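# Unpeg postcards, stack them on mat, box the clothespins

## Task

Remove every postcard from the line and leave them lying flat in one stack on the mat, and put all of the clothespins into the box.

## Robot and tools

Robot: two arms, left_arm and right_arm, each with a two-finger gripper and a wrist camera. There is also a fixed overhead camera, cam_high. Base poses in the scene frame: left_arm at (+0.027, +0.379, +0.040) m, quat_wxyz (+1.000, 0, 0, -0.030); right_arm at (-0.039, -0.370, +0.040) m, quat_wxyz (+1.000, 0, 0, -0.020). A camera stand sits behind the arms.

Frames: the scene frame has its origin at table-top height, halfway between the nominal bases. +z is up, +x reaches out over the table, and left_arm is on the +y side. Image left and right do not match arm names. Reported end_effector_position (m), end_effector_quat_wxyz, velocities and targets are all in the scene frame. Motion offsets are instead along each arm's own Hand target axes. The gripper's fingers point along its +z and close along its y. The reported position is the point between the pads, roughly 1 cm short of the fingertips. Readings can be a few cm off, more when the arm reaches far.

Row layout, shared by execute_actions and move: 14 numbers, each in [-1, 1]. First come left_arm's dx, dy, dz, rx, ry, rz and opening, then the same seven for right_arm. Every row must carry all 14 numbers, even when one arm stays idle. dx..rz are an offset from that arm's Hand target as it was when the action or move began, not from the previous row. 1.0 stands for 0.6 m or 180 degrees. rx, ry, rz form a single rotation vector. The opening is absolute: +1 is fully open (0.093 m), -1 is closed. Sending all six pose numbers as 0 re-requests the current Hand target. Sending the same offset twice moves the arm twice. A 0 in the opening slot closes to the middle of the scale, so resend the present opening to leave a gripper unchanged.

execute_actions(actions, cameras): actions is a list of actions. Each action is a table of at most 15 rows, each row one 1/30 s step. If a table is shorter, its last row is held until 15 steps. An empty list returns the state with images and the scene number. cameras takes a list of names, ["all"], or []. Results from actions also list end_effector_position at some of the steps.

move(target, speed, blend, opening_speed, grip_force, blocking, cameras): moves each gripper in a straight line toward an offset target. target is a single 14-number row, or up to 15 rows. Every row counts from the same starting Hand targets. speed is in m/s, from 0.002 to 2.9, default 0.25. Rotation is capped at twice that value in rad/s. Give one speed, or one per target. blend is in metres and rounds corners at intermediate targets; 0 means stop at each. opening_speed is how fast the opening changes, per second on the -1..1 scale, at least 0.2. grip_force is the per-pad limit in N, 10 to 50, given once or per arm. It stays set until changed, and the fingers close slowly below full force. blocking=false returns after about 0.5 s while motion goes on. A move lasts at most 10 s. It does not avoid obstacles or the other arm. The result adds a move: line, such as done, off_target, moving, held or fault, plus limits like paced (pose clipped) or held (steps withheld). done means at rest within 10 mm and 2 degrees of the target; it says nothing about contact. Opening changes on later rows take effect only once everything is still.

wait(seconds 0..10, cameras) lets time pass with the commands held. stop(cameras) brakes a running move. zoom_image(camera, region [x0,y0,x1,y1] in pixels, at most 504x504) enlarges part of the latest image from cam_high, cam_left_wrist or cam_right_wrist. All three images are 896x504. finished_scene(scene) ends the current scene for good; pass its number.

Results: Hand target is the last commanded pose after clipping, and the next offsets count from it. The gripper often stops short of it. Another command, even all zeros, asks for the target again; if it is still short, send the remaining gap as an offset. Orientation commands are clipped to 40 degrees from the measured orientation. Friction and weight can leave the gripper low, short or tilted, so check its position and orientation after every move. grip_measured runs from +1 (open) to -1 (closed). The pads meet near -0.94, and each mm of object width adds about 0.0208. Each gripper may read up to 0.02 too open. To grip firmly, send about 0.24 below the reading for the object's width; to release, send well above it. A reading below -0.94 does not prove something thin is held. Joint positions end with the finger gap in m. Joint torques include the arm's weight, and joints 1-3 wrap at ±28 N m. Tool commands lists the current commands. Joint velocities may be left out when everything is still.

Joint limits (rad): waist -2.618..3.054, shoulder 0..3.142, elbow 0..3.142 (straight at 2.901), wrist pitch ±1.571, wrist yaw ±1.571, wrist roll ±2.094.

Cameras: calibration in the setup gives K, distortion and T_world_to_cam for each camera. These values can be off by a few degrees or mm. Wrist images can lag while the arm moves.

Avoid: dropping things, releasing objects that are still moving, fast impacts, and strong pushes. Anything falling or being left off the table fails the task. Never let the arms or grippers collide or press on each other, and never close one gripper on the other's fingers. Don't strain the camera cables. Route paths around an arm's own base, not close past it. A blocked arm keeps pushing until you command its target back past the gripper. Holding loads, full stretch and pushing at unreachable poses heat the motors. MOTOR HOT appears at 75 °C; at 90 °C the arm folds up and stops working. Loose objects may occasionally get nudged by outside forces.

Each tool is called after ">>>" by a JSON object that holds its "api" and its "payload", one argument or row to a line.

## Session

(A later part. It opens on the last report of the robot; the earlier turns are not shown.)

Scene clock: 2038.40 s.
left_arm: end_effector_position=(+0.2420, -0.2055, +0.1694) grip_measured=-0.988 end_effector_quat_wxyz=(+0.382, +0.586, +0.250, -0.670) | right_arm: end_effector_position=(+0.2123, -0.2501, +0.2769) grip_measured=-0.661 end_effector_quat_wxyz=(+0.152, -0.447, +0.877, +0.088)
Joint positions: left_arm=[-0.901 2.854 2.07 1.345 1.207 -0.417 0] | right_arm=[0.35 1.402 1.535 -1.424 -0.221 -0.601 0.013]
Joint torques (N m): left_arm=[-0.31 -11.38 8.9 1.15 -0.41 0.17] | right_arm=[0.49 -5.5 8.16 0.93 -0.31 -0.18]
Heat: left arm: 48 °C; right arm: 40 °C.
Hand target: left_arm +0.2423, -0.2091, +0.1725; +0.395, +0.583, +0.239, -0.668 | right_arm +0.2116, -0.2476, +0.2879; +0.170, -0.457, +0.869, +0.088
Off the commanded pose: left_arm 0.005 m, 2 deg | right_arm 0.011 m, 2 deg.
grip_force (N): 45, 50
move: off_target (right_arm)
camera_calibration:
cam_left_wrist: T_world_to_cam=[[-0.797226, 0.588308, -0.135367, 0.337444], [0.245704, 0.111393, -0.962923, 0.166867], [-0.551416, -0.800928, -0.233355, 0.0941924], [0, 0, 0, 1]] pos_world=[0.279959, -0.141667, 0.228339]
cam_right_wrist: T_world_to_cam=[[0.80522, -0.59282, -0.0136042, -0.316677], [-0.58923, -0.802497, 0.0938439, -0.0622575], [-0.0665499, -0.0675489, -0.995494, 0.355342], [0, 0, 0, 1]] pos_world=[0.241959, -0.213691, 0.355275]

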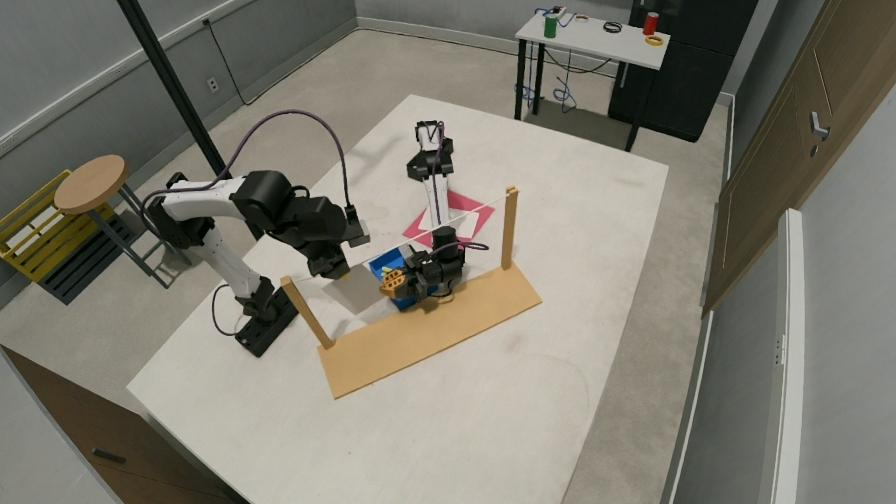

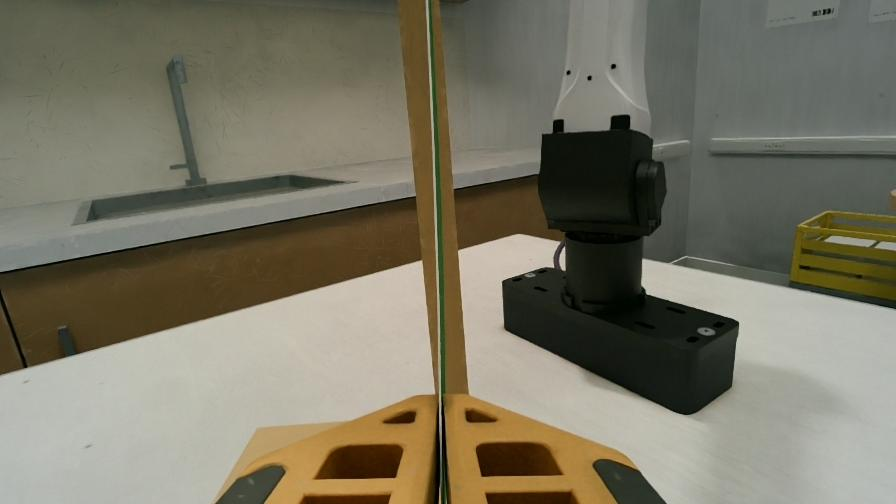

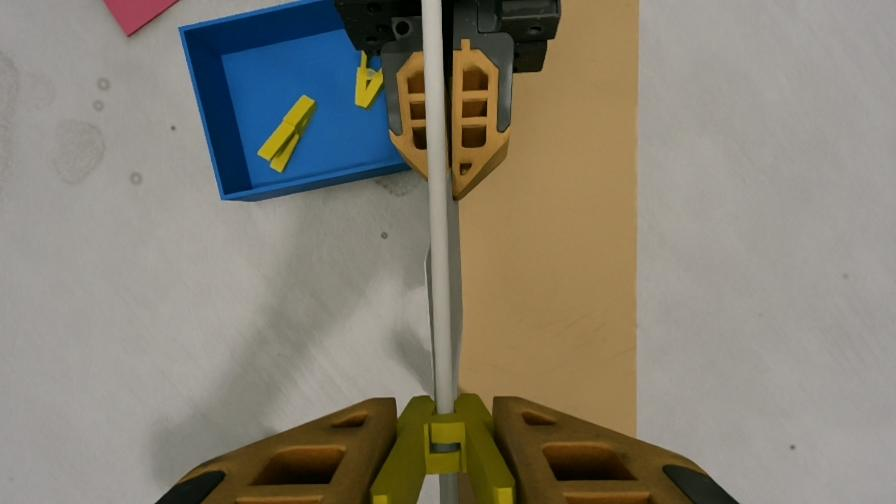

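>>> {"api": "move", "payload": {
  "target": [
    [0,0,0,0,0,0,-1,0,0,0,0,0,0,-0.1],
    [0,0,0,0,0,0,-1,-0.012,0.0,-0.014,0,0,0,-0.1]
  ],
  "speed": 0.06,
  "opening_speed": 0.6,
  "cameras": ["cam_right_wrist"]
}}

>>> {"api": "zoom_image", "payload": {
  "camera": "cam_right_wrist",
  "region": [300, 304, 600, 504]
}}

Scene clock: 2051.27 s.
left_arm: end_effector_position=(+0.2420, -0.2055, +0.1694) grip_measured=-0.988 end_effector_quat_wxyz=(+0.382, +0.586, +0.250, -0.670) | right_arm: end_effector_position=(+0.2120, -0.2483, +0.2914) grip_measured=-0.101 end_effector_quat_wxyz=(+0.162, -0.450, +0.874, +0.087)
Joint positions: left_arm=[-0.901 2.854 2.07 1.345 1.207 -0.417 0] | right_arm=[0.357 1.407 1.594 -1.459 -0.221 -0.601 0.04]
Joint torques (N m): left_arm=[-0.38 -11.32 8.83 1.12 -0.42 0.17] | right_arm=[0.75 -3.56 8.64 0.93 -0.28 -0.08]
Heat: left arm: 48 °C; right arm: 42 °C.
Hand target: left_arm +0.2423, -0.2091, +0.1725; +0.395, +0.583, +0.239, -0.668 | right_arm +0.2136, -0.2447, +0.2984; +0.170, -0.457, +0.869, +0.088
Off the commanded pose: left_arm 0.005 m, 2 deg | right_arm 0.008 m, 1 deg.
grip_force (N): 45, 50
move: done
camera_calibration:
cam_right_wrist: T_world_to_cam=[[0.809202, -0.587529, -0.00148188, -0.318222], [-0.585685, -0.806858, 0.0771574, -0.0593996], [-0.0465279, -0.061568, -0.997018, 0.367481], [0, 0, 0, 1]] pos_world=[0.239814, -0.212266, 0.370496]
Images, in order (width x height): cam_right_wrist 896x504.

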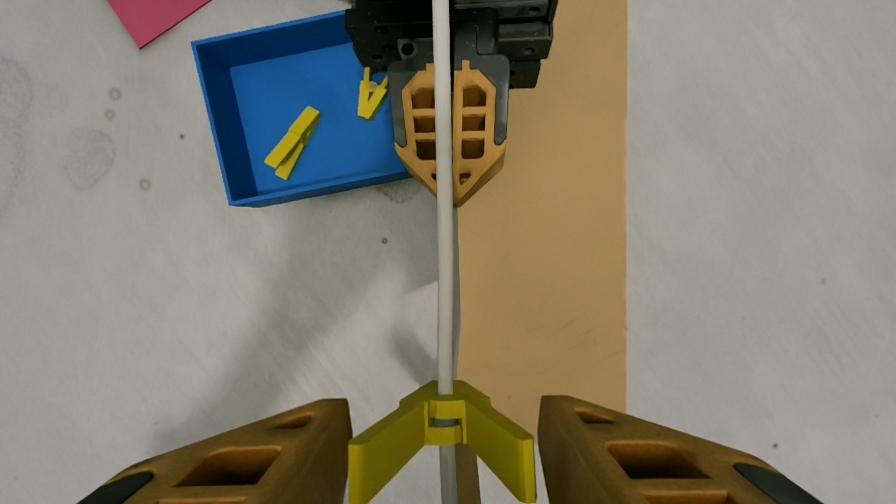

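Scaled by 1.680 from the camera's 896x504 image, which has a finer 1280x720 frame.

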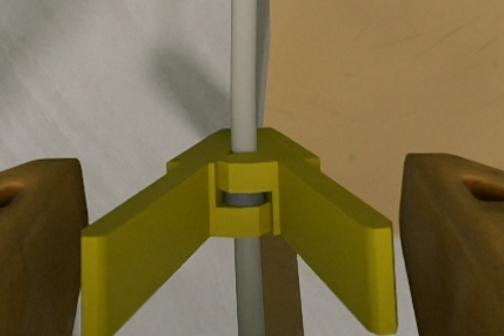

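>>> {"api": "move", "payload": {
  "target": [
    [0,0,0,0,0,0,-1,0.01,0.0,-0.009,0,0,0,-0.1],
    [0,0,0,0,0,0,-1,0.01,0.0,-0.009,0,0,0,-0.6],
    [0,0,0,0,0,0,-1,0.01,0.0,-0.009,0,0,0,-0.78]
  ],
  "speed": 0.06,
  "opening_speed": 0.5,
  "cameras": ["all"]
}}

>>> {"api": "zoom_image", "payload": {
  "camera": "cam_right_wrist",
  "region": [340, 354, 560, 504]
}}

Scene clock: 2063.50 s.
left_arm: end_effector_position=(+0.2420, -0.2055, +0.1693) grip_measured=-0.988 end_effector_quat_wxyz=(+0.382, +0.586, +0.250, -0.670) | right_arm: end_effector_position=(+0.2084, -0.2503, +0.2908) grip_measured=-0.760 end_effector_quat_wxyz=(+0.154, -0.453, +0.874, +0.087)
Joint positions: left_arm=[-0.901 2.854 2.07 1.345 1.207 -0.417 0] | right_arm=[0.354 1.407 1.597 -1.479 -0.221 -0.611 0.009]
Joint torques (N m): left_arm=[-0.32 -11.4 8.88 1.13 -0.41 0.15] | right_arm=[-0.87 -4.88 8.44 0.91 -0.32 -0.17]
Heat: left arm: 48 °C; right arm: 41 °C.
Hand target: left_arm +0.2423, -0.2091, +0.1724; +0.395, +0.583, +0.239, -0.668 | right_arm +0.2093, -0.2509, +0.3013; +0.170, -0.457, +0.869, +0.088
Off the commanded pose: left_arm 0.005 m, 2 deg | right_arm 0.010 m, 2 deg.
grip_force (N): 45, 50
move: done; target 2's new opening was sent with right_arm's hand 0.011 m and 2 deg from that target
camera_calibration:
cam_left_wrist: T_world_to_cam=[[-0.797276, 0.588322, -0.135015, 0.337426], [0.245485, 0.111686, -0.962945, 0.166889], [-0.551442, -0.800877, -0.233469, 0.0941293], [0, 0, 0, 1]] pos_world=[0.279959, -0.141768, 0.228238]
cam_right_wrist: T_world_to_cam=[[0.813017, -0.582186, -0.0079837, -0.314057], [-0.579204, -0.810099, 0.0908972, -0.0693357], [-0.0593866, -0.0692767, -0.995828, 0.367016], [0, 0, 0, 1]] pos_world=[0.23697, -0.213583, 0.36928]

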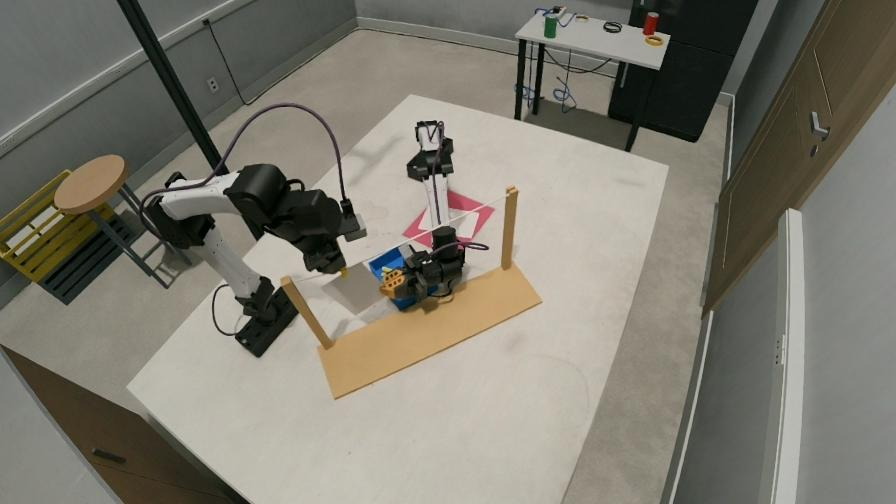

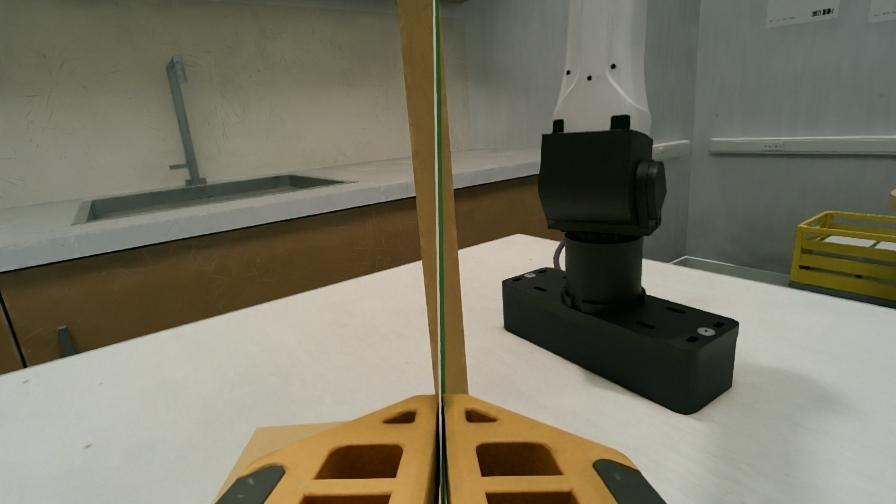

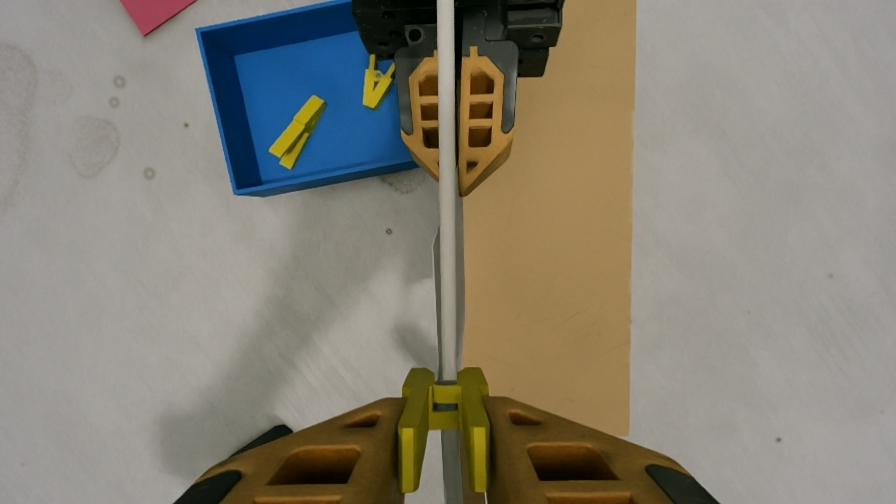

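Scaled by 2.291 from the camera's 896x504 image, which has a finer 1280x720 frame.

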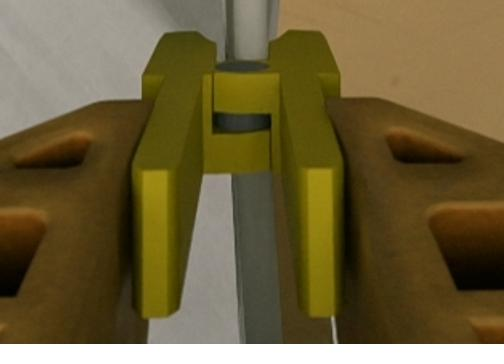

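>>> {"api": "move", "payload": {
  "target": [
    [0,0,0,0,0,0,-1,0,0,0,0,0,0,-0.9],
    [0,0,0,0,0,0,-1,-0.0187,0.0,-0.0463,0,0,0,-0.9]
  ],
  "speed": 0.06,
  "opening_speed": 0.5,
  "cameras": ["all"]
}}

>>> {"api": "zoom_image", "payload": {
  "camera": "cam_high",
  "region": [290, 210, 430, 330]
}}

Scene clock: 2069.93 s.
left_arm: end_effector_position=(+0.2420, -0.2055, +0.1693) grip_measured=-0.988 end_effector_quat_wxyz=(+0.382, +0.586, +0.250, -0.670) | right_arm: end_effector_position=(+0.2080, -0.2505, +0.3217) grip_measured=-0.774 end_effector_quat_wxyz=(+0.177, -0.454, +0.869, +0.084)
Joint positions: left_arm=[-0.901 2.854 2.07 1.345 1.207 -0.417 0] | right_arm=[0.354 1.42 1.732 -1.554 -0.221 -0.611 0.008]
Joint torques (N m): left_arm=[-0.34 -11.44 8.9 1.13 -0.4 0.15] | right_arm=[-0.81 -4.1 8.27 1.02 -0.32 -0.07]
Motor temperatures (°C): left_arm=[23 49 38 36 24 25 23] | right_arm=[23 35 42 32 24 25 25]
Heat: left arm: 49 °C; right arm: 42 °C.
Hand target: left_arm +0.2423, -0.2091, +0.1724; +0.395, +0.583, +0.239, -0.668 | right_arm +0.2092, -0.2509, +0.3311; +0.170, -0.457, +0.869, +0.088
Off the commanded pose: left_arm 0.005 m, 2 deg | right_arm 0.010 m, 1 deg.
joint sent to its limit (right arm) — joint 4 (wrist pitch), lower limit. The joint targets still meet the commanded pose.
grip_force (N): 45, 50
move: done
camera_calibration:
cam_left_wrist: T_world_to_cam=[[-0.797276, 0.588322, -0.135015, 0.337426], [0.245485, 0.111686, -0.962945, 0.166889], [-0.551442, -0.800877, -0.233469, 0.0941293], [0, 0, 0, 1]] pos_world=[0.279959, -0.141768, 0.228238]
cam_right_wrist: T_world_to_cam=[[0.812719, -0.582325, 0.0196341, -0.322445], [-0.582458, -0.811101, 0.0534569, -0.05997], [-0.0152041, -0.0548815, -0.998377, 0.393032], [0, 0, 0, 1]] pos_world=[0.233103, -0.214839, 0.40193]

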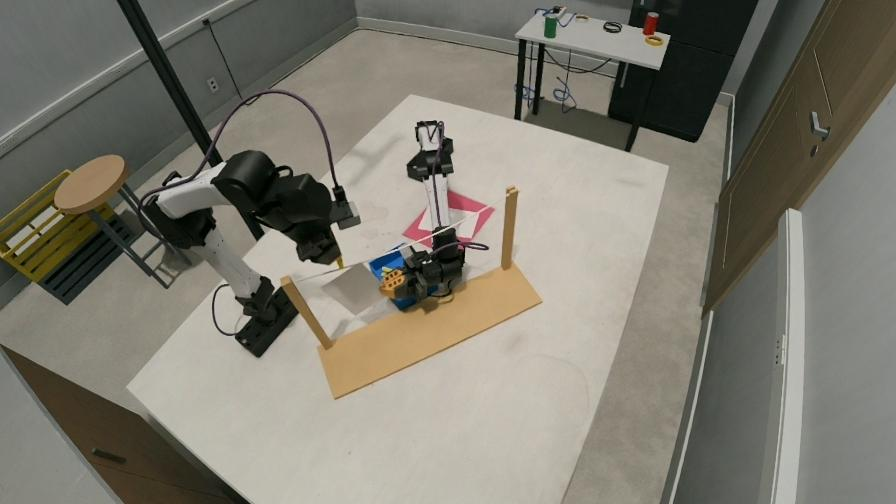

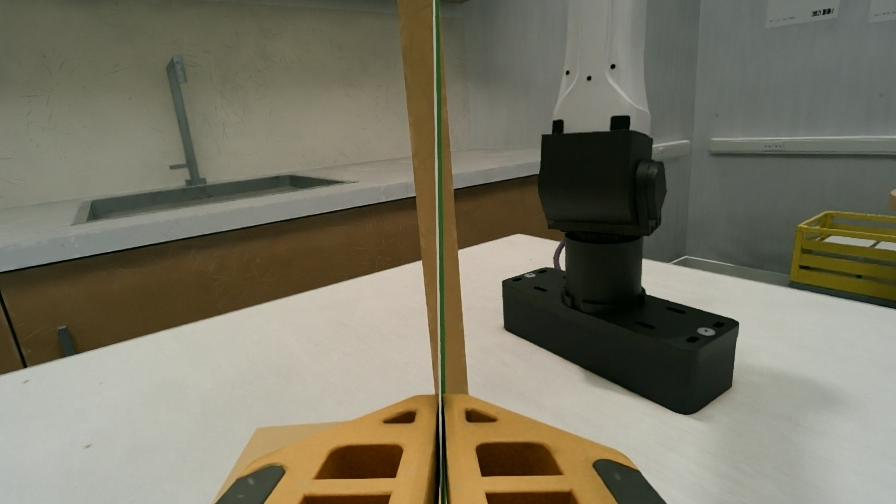

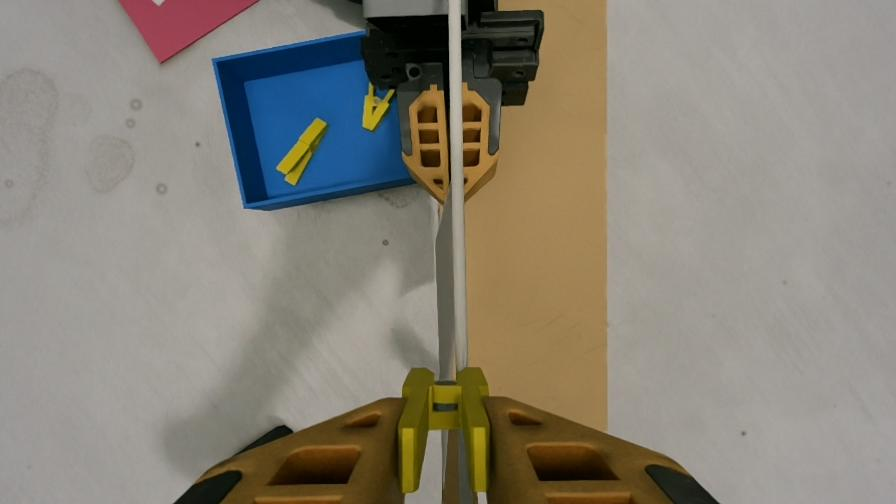

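Scaled by 3.600 from the camera's 896x504 image, which has a finer 1280x720 frame.

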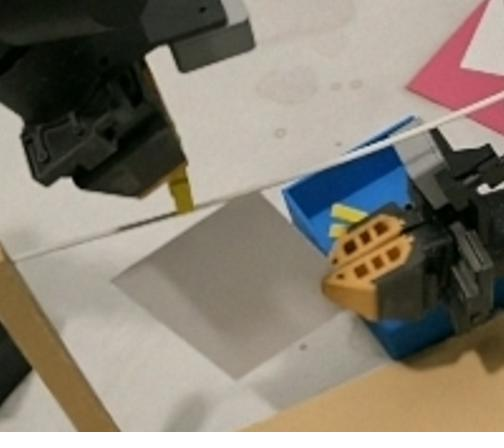

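>>> {"api": "move", "payload": {
  "target": [
    [0,0,0,0,0,0,-1,-0.03,0,-0.077,0,0,0,-0.9],
    [-0.0295,-0.2143,0.009,0,0,0,-1,-0.0267,0.0755,-0.2048,0,-0.1,0,-0.9]
  ],
  "speed": 0.12,
  "cameras": ["all"]
}}

>>> {"api": "zoom_image", "payload": {
  "camera": "cam_high",
  "region": [290, 130, 550, 330]
}}

Scene clock: 2093.77 s.
left_arm: end_effector_position=(+0.1369, -0.1377, +0.1294) grip_measured=-0.988 end_effector_quat_wxyz=(+0.330, +0.601, +0.306, -0.661) | right_arm: end_effector_position=(+0.1555, -0.2499, +0.4435) grip_measured=-0.775 end_effector_quat_wxyz=(+0.384, -0.414, +0.814, +0.138)
Joint positions: left_arm=[-1.007 2.494 1.237 1.472 1.131 -0.203 0] | right_arm=[0.296 1.192 1.938 -1.559 -0.406 -0.521 0.008]
Joint torques (N m): left_arm=[-0.24 -15.06 4 2.28 -0.22 0.16] | right_arm=[-0.91 -1.2 6.37 1.69 -0.4 0.15]
Heat: left arm: 50 °C; right arm: 43 °C.
Hand target: left_arm +0.1354, -0.1353, +0.1726; +0.396, +0.583, +0.239, -0.668 | right_arm +0.1538, -0.2507, +0.4510; +0.304, -0.437, +0.832, +0.158
Off the commanded pose: left_arm 0.043 m, 11 deg | right_arm 0.008 m, 10 deg.
joint sent to its limit (left arm) — joint 4 (wrist pitch), upper limit. The joint targets are off in orientation, not in position.
joint sent to its limit (right arm) — joint 4 (wrist pitch), lower limit. The joint targets are off in orientation, not in position.
grip_force (N): 45, 50
move: off_target (left_arm, right_arm)
camera_calibration:
cam_left_wrist: T_world_to_cam=[[-0.79775, 0.602807, -0.0147856, 0.194797], [0.210854, 0.255903, -0.943427, 0.1688], [-0.564921, -0.755736, -0.331251, 0.101855], [0, 0, 0, 1]] pos_world=[0.177347, -0.0836457, 0.195871]
cam_right_wrist: T_world_to_cam=[[0.772423, -0.628188, 0.093499, -0.319843], [-0.555938, -0.739949, -0.378693, 0.108754], [0.307075, 0.240532, -0.920787, 0.503207], [0, 0, 0, 1]] pos_world=[0.152993, -0.241487, 0.534436]

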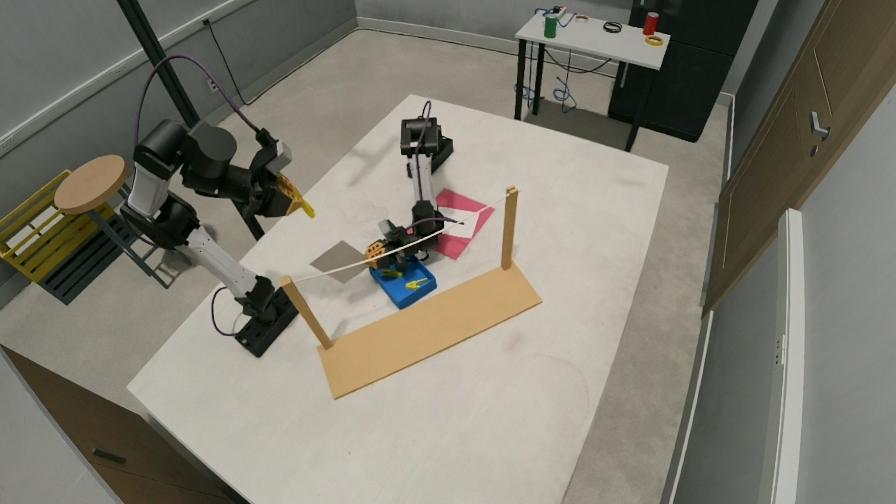

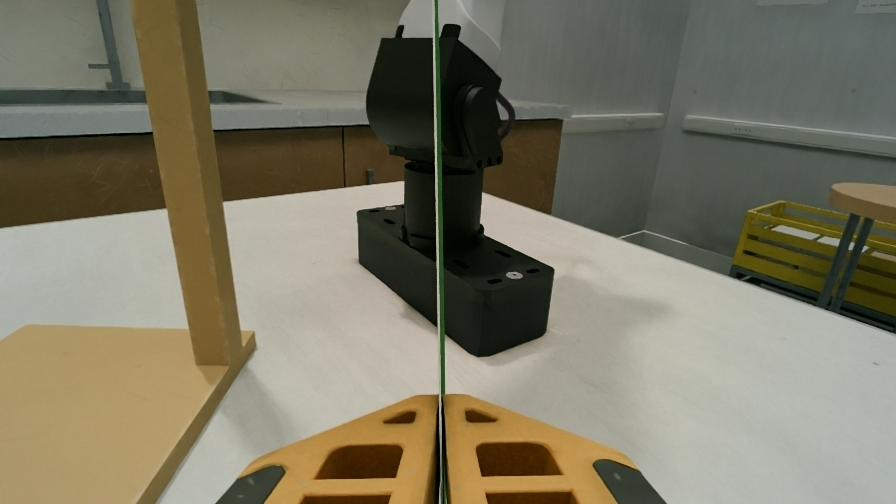

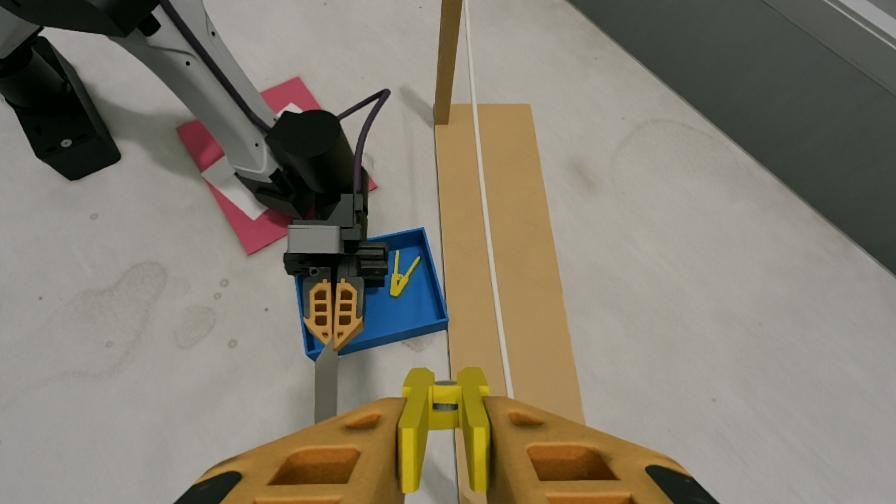

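Scaled by 1.938 from the camera's 896x504 image, which has a finer 1280x720 frame.

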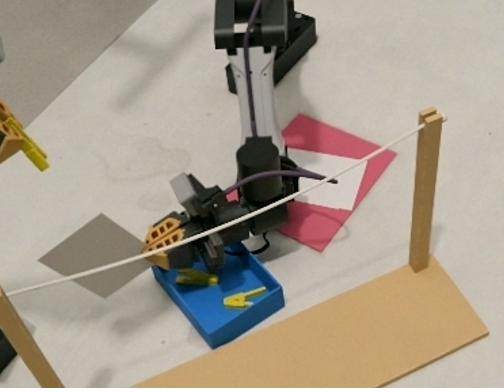

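>>> {"api": "move", "payload": {
  "target": [
    [-0.2055,-0.027,-0.1602,-0.1125,0.1372,0.1259,-1,0,0,0,0,0,0,-0.9],
    [-0.154,-0.2153,-0.5995,-0.0712,0.3528,0.3876,-1,0,0,0,0,0,0,-0.9]
  ],
  "speed": 0.17,
  "blend": [0.04,0],
  "cameras": ["all"]
}}

>>> {"api": "zoom_image", "payload": {
  "camera": "cam_high",
  "region": [340, 90, 560, 290]
}}

Scene clock: 2155.17 s.
left_arm: end_effector_position=(+0.2450, +0.2424, +0.1674) grip_measured=-0.988 end_effector_quat_wxyz=(+0.603, +0.766, +0.192, +0.117) | right_arm: end_effector_position=(+0.1555, -0.2498, +0.4436) grip_measured=-0.775 end_effector_quat_wxyz=(+0.384, -0.414, +0.814, +0.138)
Joint positions: left_arm=[0.138 0.947 0.23 0.091 1.137 2.096 0] | right_arm=[0.296 1.192 1.938 -1.559 -0.407 -0.521 0.008]
Joint torques (N m): left_arm=[0.75 -0.44 5.97 1.47 0.56 0.05] | right_arm=[-0.91 -1.2 6.34 1.69 -0.4 0.13]
Motor temperatures (°C): left_arm=[23 54 36 45 23 25 23] | right_arm=[23 32 40 35 24 25 26]
Heat: left arm: 54 °C; right arm: 40 °C.
Hand target: left_arm +0.2440, +0.2426, +0.1700; +0.568, +0.812, +0.107, +0.075 | right_arm +0.1538, -0.2507, +0.4510; +0.304, -0.437, +0.832, +0.158
Off the commanded pose: left_arm 0.003 m, 13 deg | right_arm 0.008 m, 10 deg.
joint sent to its limit (left arm) — joint 6 (wrist roll), upper limit. The joint targets are off in orientation, not in position.
joint sent to its limit (right arm) — joint 4 (wrist pitch), lower limit. The joint targets are off in orientation, not in position.
grip_force (N): 45, 50
move: off_target (left_arm, right_arm)
camera_calibration:
cam_left_wrist: T_world_to_cam=[[-0.13957, 0.219264, -0.965631, 0.143394], [0.650497, 0.75554, 0.0775376, -0.315189], [0.746574, -0.617319, -0.248082, 0.0939722], [0, 0, 0, 1]] pos_world=[0.154886, 0.264708, 0.186218]
cam_right_wrist: T_world_to_cam=[[0.772664, -0.628002, 0.0927568, -0.319436], [-0.555821, -0.739845, -0.379069, 0.108963], [0.306682, 0.241337, -0.920708, 0.50342], [0, 0, 0, 1]] pos_world=[0.152991, -0.241485, 0.534437]

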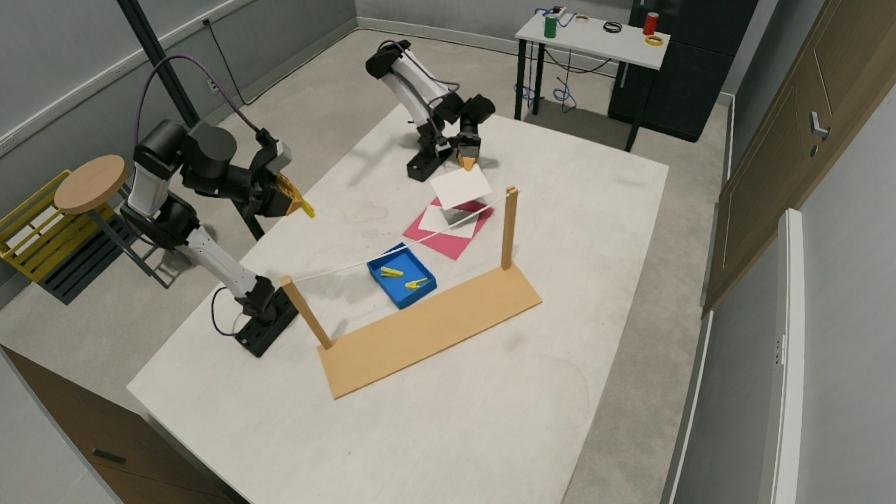

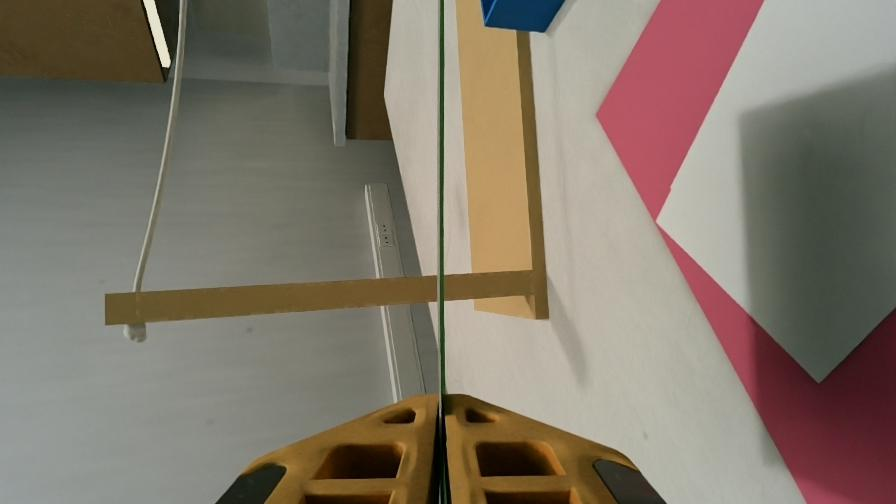

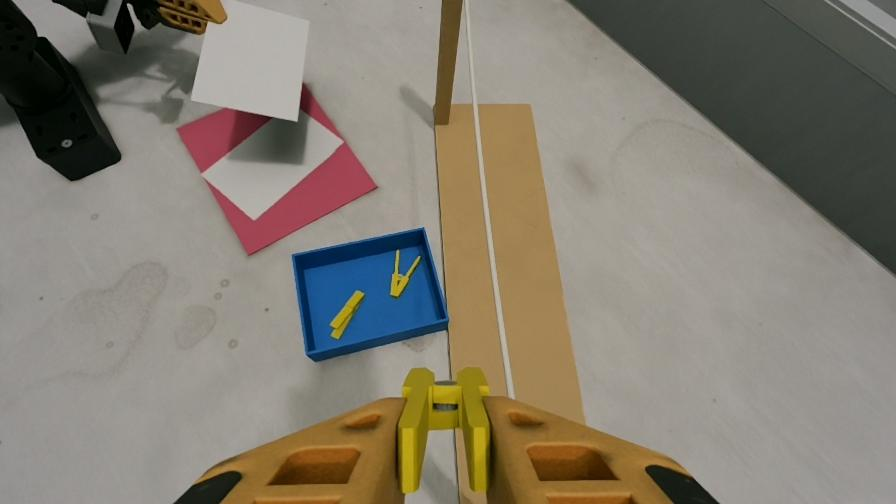

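Scaled by 2.291 from the camera's 896x504 image, which has a finer 1280x720 frame.

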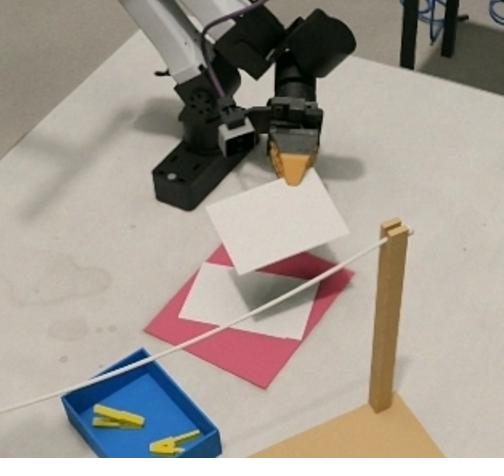

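>>> {"api": "move", "payload": {
  "target": [
    [-0.0242,-0.1118,0.0338,-0.0335,0.0523,-0.0335,-1,0.0593,0.0907,0.4967,0.0164,0.0558,0.0249,-0.9],
    [-0.0242,-0.2043,0.0675,-0.0335,0.0523,-0.0335,-1,0.1999,0.0914,0.664,0.0164,0.0558,0.0249,-0.9]
  ],
  "speed": [0.16,0.07],
  "blend": [0.02,0],
  "cameras": ["all"]
}}

>>> {"api": "zoom_image", "payload": {
  "camera": "cam_high",
  "region": [340, 120, 560, 320]
}}

Scene clock: 2187.30 s.
left_arm: end_effector_position=(+0.2234, +0.2404, +0.0363) grip_measured=-0.988 end_effector_quat_wxyz=(+0.607, +0.761, +0.221, +0.060) | right_arm: end_effector_position=(+0.2025, -0.0879, +0.0699) grip_measured=-0.775 end_effector_quat_wxyz=(+0.229, -0.413, +0.875, +0.107)
Joint positions: left_arm=[0.155 2.239 0.016 1.473 1.187 2.099 0] | right_arm=[0.896 1.648 0.839 -0.251 -0.012 -0.024 0.008]
Joint torques (N m): left_arm=[0.25 -2.02 -1.31 2.02 0.26 0.01] | right_arm=[0.65 -5.71 5.82 1.62 -0.05 0.13]
Motor temperatures (°C): left_arm=[23 42 35 40 24 25 23] | right_arm=[23 31 40 35 24 25 26]
Heat: left arm: 42 °C; right arm: 40 °C.
Hand target: left_arm +0.2290, +0.2428, +0.0410; +0.603, +0.766, +0.191, +0.117 | right_arm +0.2029, -0.0847, +0.0687; +0.235, -0.409, +0.875, +0.110
Off the commanded pose: left_arm 0.008 m, 7 deg | right_arm 0.003 m, 1 deg.
joint sent to its limit (left arm) — joint 3 (elbow), lower limit, where the elbow is as bent as it goes; joint 4 (wrist pitch), upper limit; joint 6 (wrist roll), upper limit. The joint targets are off in orientation, not in position.
grip_force (N): 45, 50
move: off_target (left_arm)
camera_calibration:
cam_left_wrist: T_world_to_cam=[[-0.247801, 0.184168, -0.951145, 0.0463209], [0.670678, 0.741091, -0.0312354, -0.286466], [0.699132, -0.645652, -0.307161, 0.0959397], [0, 0, 0, 1]] pos_world=[0.13653, 0.26571, 0.064579]
cam_right_wrist: T_world_to_cam=[[0.76571, -0.643169, 0.00462021, -0.213101], [-0.641658, -0.764366, -0.0634075, 0.10642], [0.0443133, 0.0455872, -0.997977, 0.147241], [0, 0, 0, 1]] pos_world=[0.224934, -0.0624291, 0.154675]

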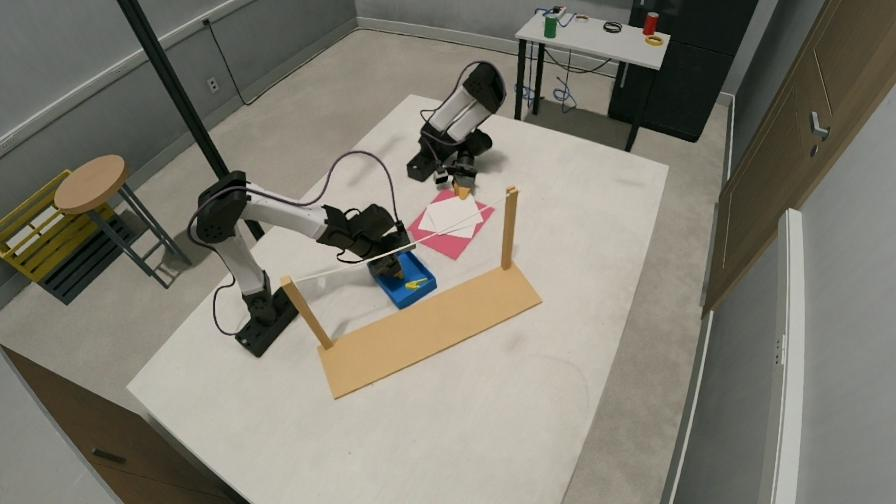

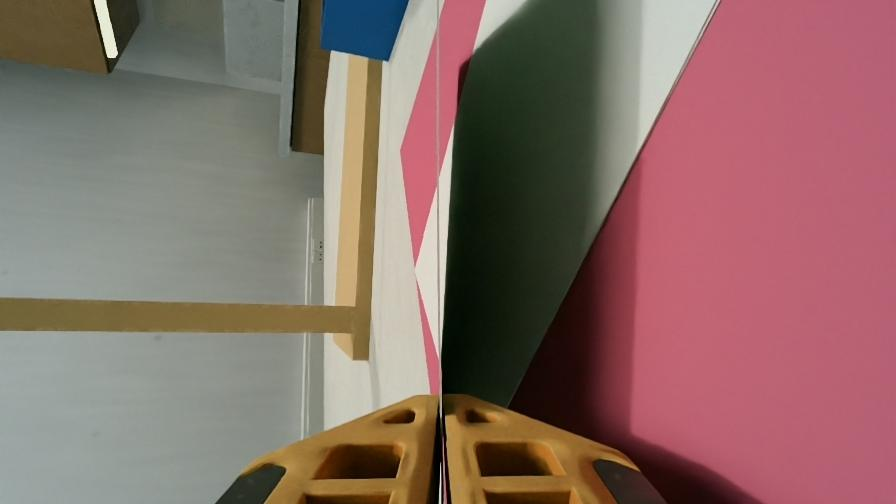

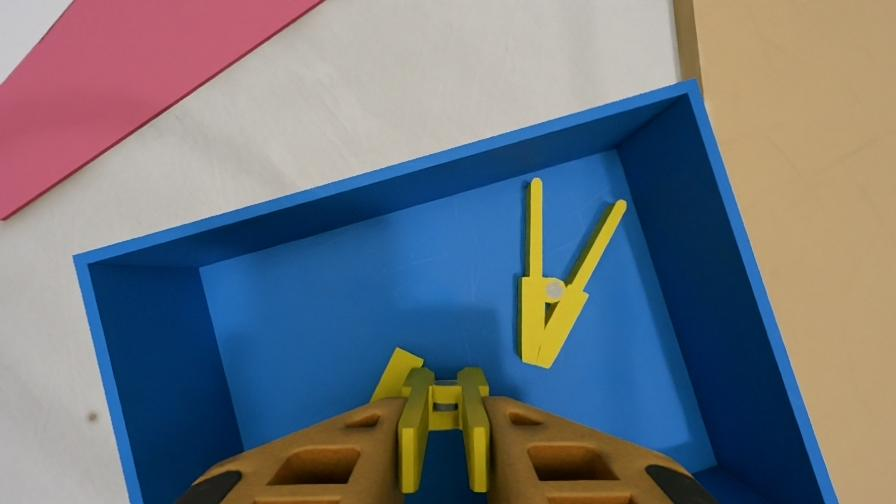

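Scaled by 2.291 from the camera's 896x504 image, which has a finer 1280x720 frame.

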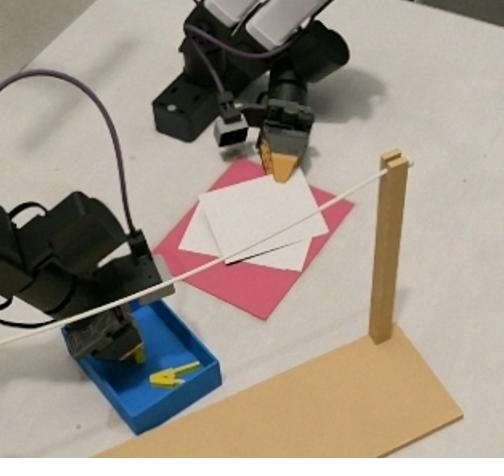

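>>> {"api": "move", "payload": {
  "target": [
    [0,0,0,0,0,0,-0.7,0,0,0,0,0,0,0.0],
    [0.079,-0.0072,-0.0448,0,0,0,-0.7,-0.0835,0,-0.1443,0,0,0,0.0],
    [0.0653,0.2512,-0.1105,0,0,0,-0.7,-0.209,0,-0.361,0,0,0,0.0]
  ],
  "speed": [0.06,0.06,0.15],
  "opening_speed": 0.8,
  "cameras": ["all"]
}}

>>> {"api": "zoom_image", "payload": {
  "camera": "cam_high",
  "region": [340, 120, 560, 320]
}}

Scene clock: 2211.30 s.
left_arm: end_effector_position=(+0.2561, +0.2874, +0.1880) grip_measured=-0.701 end_effector_quat_wxyz=(+0.636, +0.718, +0.246, +0.138) | right_arm: end_effector_position=(+0.2022, -0.0882, +0.3108) grip_measured=-0.001 end_effector_quat_wxyz=(+0.226, -0.414, +0.876, +0.106)
Joint positions: left_arm=[0.403 0.95 0.261 0.032 1.318 2.096 0.012] | right_arm=[0.896 1.588 1.778 -1.257 -0.012 -0.023 0.045]
Joint torques (N m): left_arm=[-0.66 -2.04 9.4 1.13 0.38 0.03] | right_arm=[0.68 -5.33 9.06 1.35 -0.04 0.12]
Heat: left arm: 43 °C; right arm: 40 °C.
Hand target: left_arm +0.2601, +0.2878, +0.2011; +0.603, +0.766, +0.191, +0.117 | right_arm +0.2030, -0.0845, +0.3190; +0.235, -0.409, +0.875, +0.110
Off the commanded pose: left_arm 0.014 m, 10 deg | right_arm 0.009 m, 1 deg.
joint sent to its limit (left arm) — joint 6 (wrist roll), upper limit. The joint targets are off in orientation, not in position.
grip_force (N): 45, 50
move: off_target (left_arm)
camera_calibration:
cam_left_wrist: T_world_to_cam=[[-0.165383, 0.0910032, -0.982022, 0.201568], [0.555811, 0.831143, -0.0165832, -0.337826], [0.814692, -0.548561, -0.188038, 0.0700905], [0, 0, 0, 1]] pos_world=[0.164001, 0.300887, 0.205522]
cam_right_wrist: T_world_to_cam=[[0.765485, -0.643439, 0.00439033, -0.214101], [-0.642209, -0.76441, -0.0569605, 0.119376], [0.0400066, 0.0407829, -0.998367, 0.38826], [0, 0, 0, 1]] pos_world=[0.225022, -0.0623431, 0.395366]

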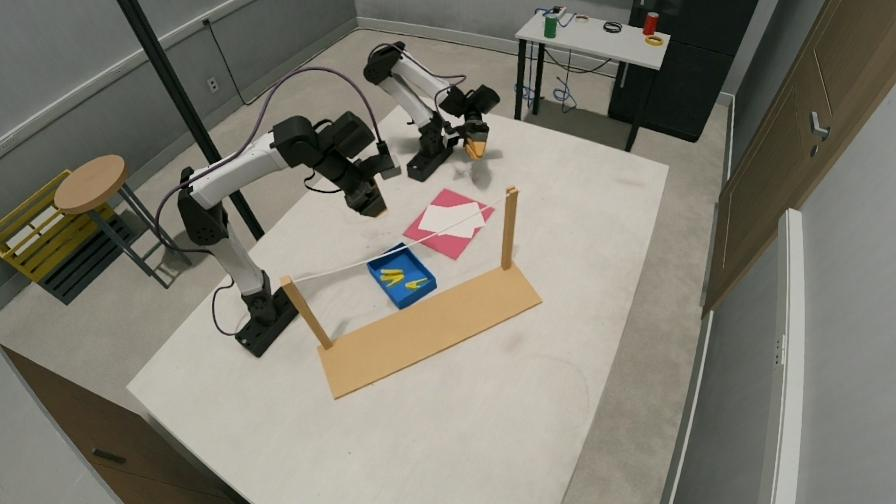

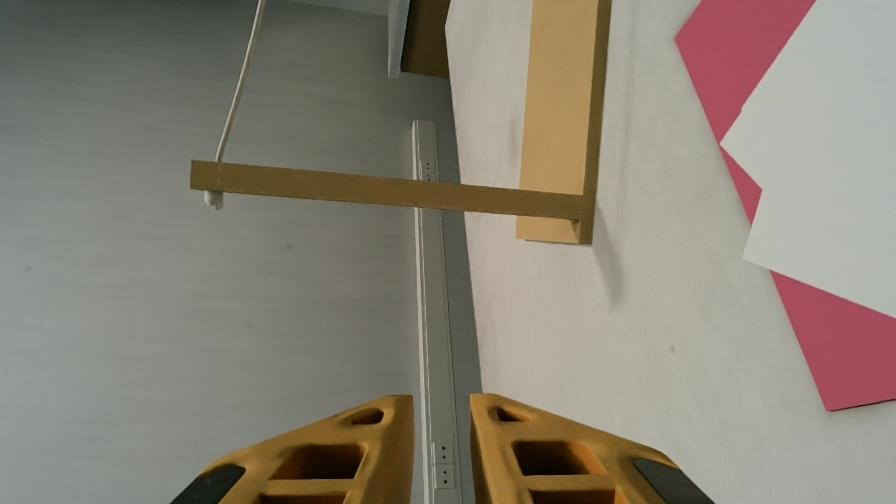

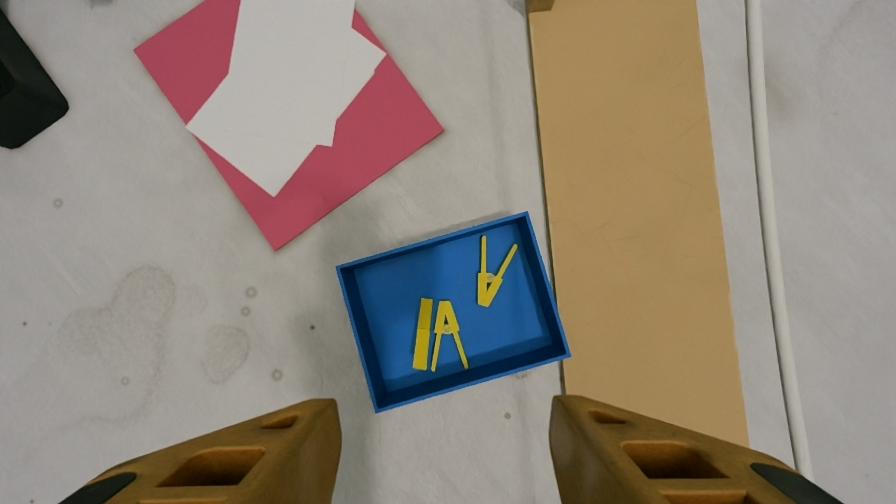

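Scaled by 2.291 from the camera's 896x504 image, which has a finer 1280x720 frame.

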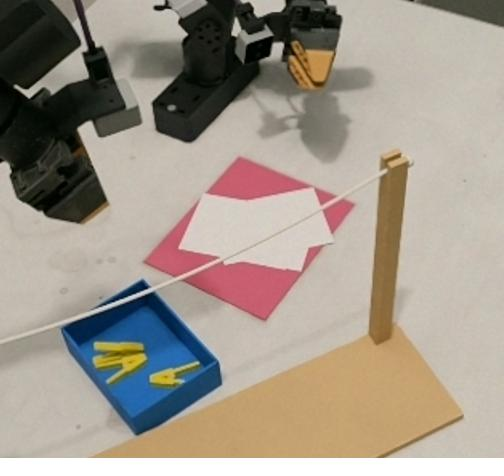

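>>> {"api": "move", "payload": {
  "target": [
    [0.0123,-0.0942,0.1088,0.107,0.3341,-0.5499,-1,0,0,0,0,0,0,0.0]
  ],
  "speed": 0.2,
  "cameras": ["all"]
}}

Scene clock: 2247.77 s.
left_arm: end_effector_position=(+0.2768, +0.2517, +0.1198) grip_measured=-0.989 end_effector_quat_wxyz=(+0.193, +0.294, +0.934, -0.059) | right_arm: end_effector_position=(+0.2022, -0.0882, +0.3108) grip_measured=-0.001 end_effector_quat_wxyz=(+0.226, -0.414, +0.876, +0.106)
Joint positions: left_arm=[-0.369 1.269 0.776 -0.676 0.067 0.167 0] | right_arm=[0.896 1.588 1.778 -1.257 -0.012 -0.023 0.045]
Joint torques (N m): left_arm=[-0.38 -2.82 9.61 0.95 0.11 -0.04] | right_arm=[0.64 -5.34 9.06 1.34 -0.05 0.12]
Motor temperatures (°C): left_arm=[23 35 39 39 24 25 23] | right_arm=[23 33 43 33 24 25 25]
Heat: left arm: 39 °C; right arm: 43 °C.
Hand target: left_arm +0.2848, +0.2449, +0.1300; +0.206, +0.293, +0.931, -0.065 | right_arm +0.2030, -0.0845, +0.3190; +0.235, -0.409, +0.875, +0.110
Off the commanded pose: left_arm 0.014 m, 2 deg | right_arm 0.009 m, 1 deg.
grip_force (N): 45, 50
move: off_target (left_arm)
camera_calibration:
cam_left_wrist: T_world_to_cam=[[-0.591387, -0.806386, -0.00184064, 0.367632], [-0.806216, 0.591212, 0.0219966, 0.111987], [-0.0166496, 0.0144925, -0.999756, 0.206576], [0, 0, 0, 1]] pos_world=[0.311138, 0.227252, 0.204739]
cam_right_wrist: T_world_to_cam=[[0.765485, -0.643439, 0.00439033, -0.214101], [-0.642209, -0.76441, -0.0569605, 0.119376], [0.0400066, 0.0407829, -0.998367, 0.38826], [0, 0, 0, 1]] pos_world=[0.225022, -0.0623431, 0.395366]

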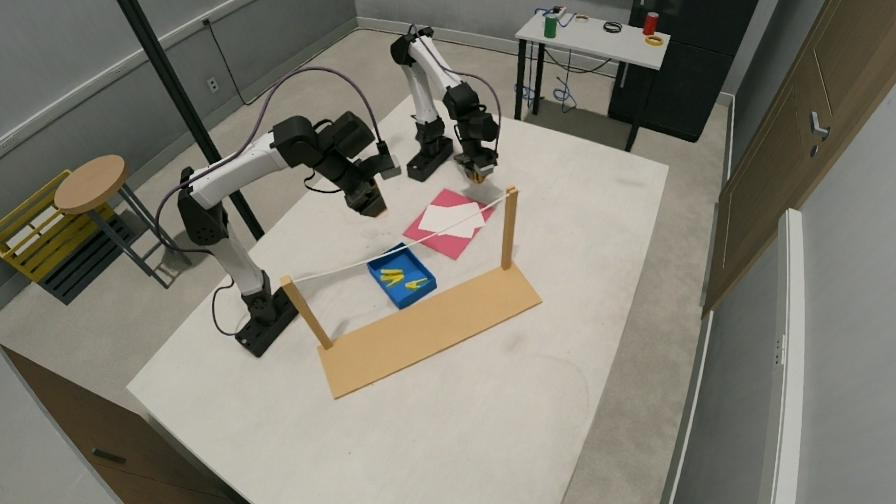

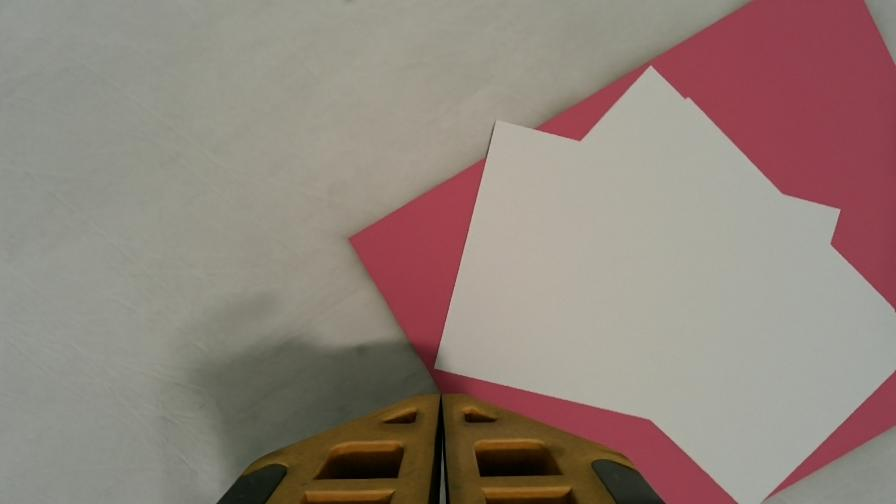

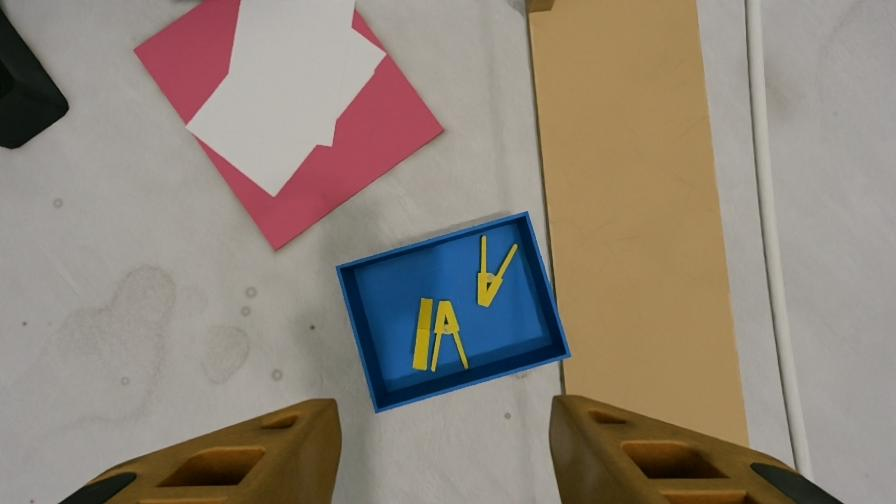

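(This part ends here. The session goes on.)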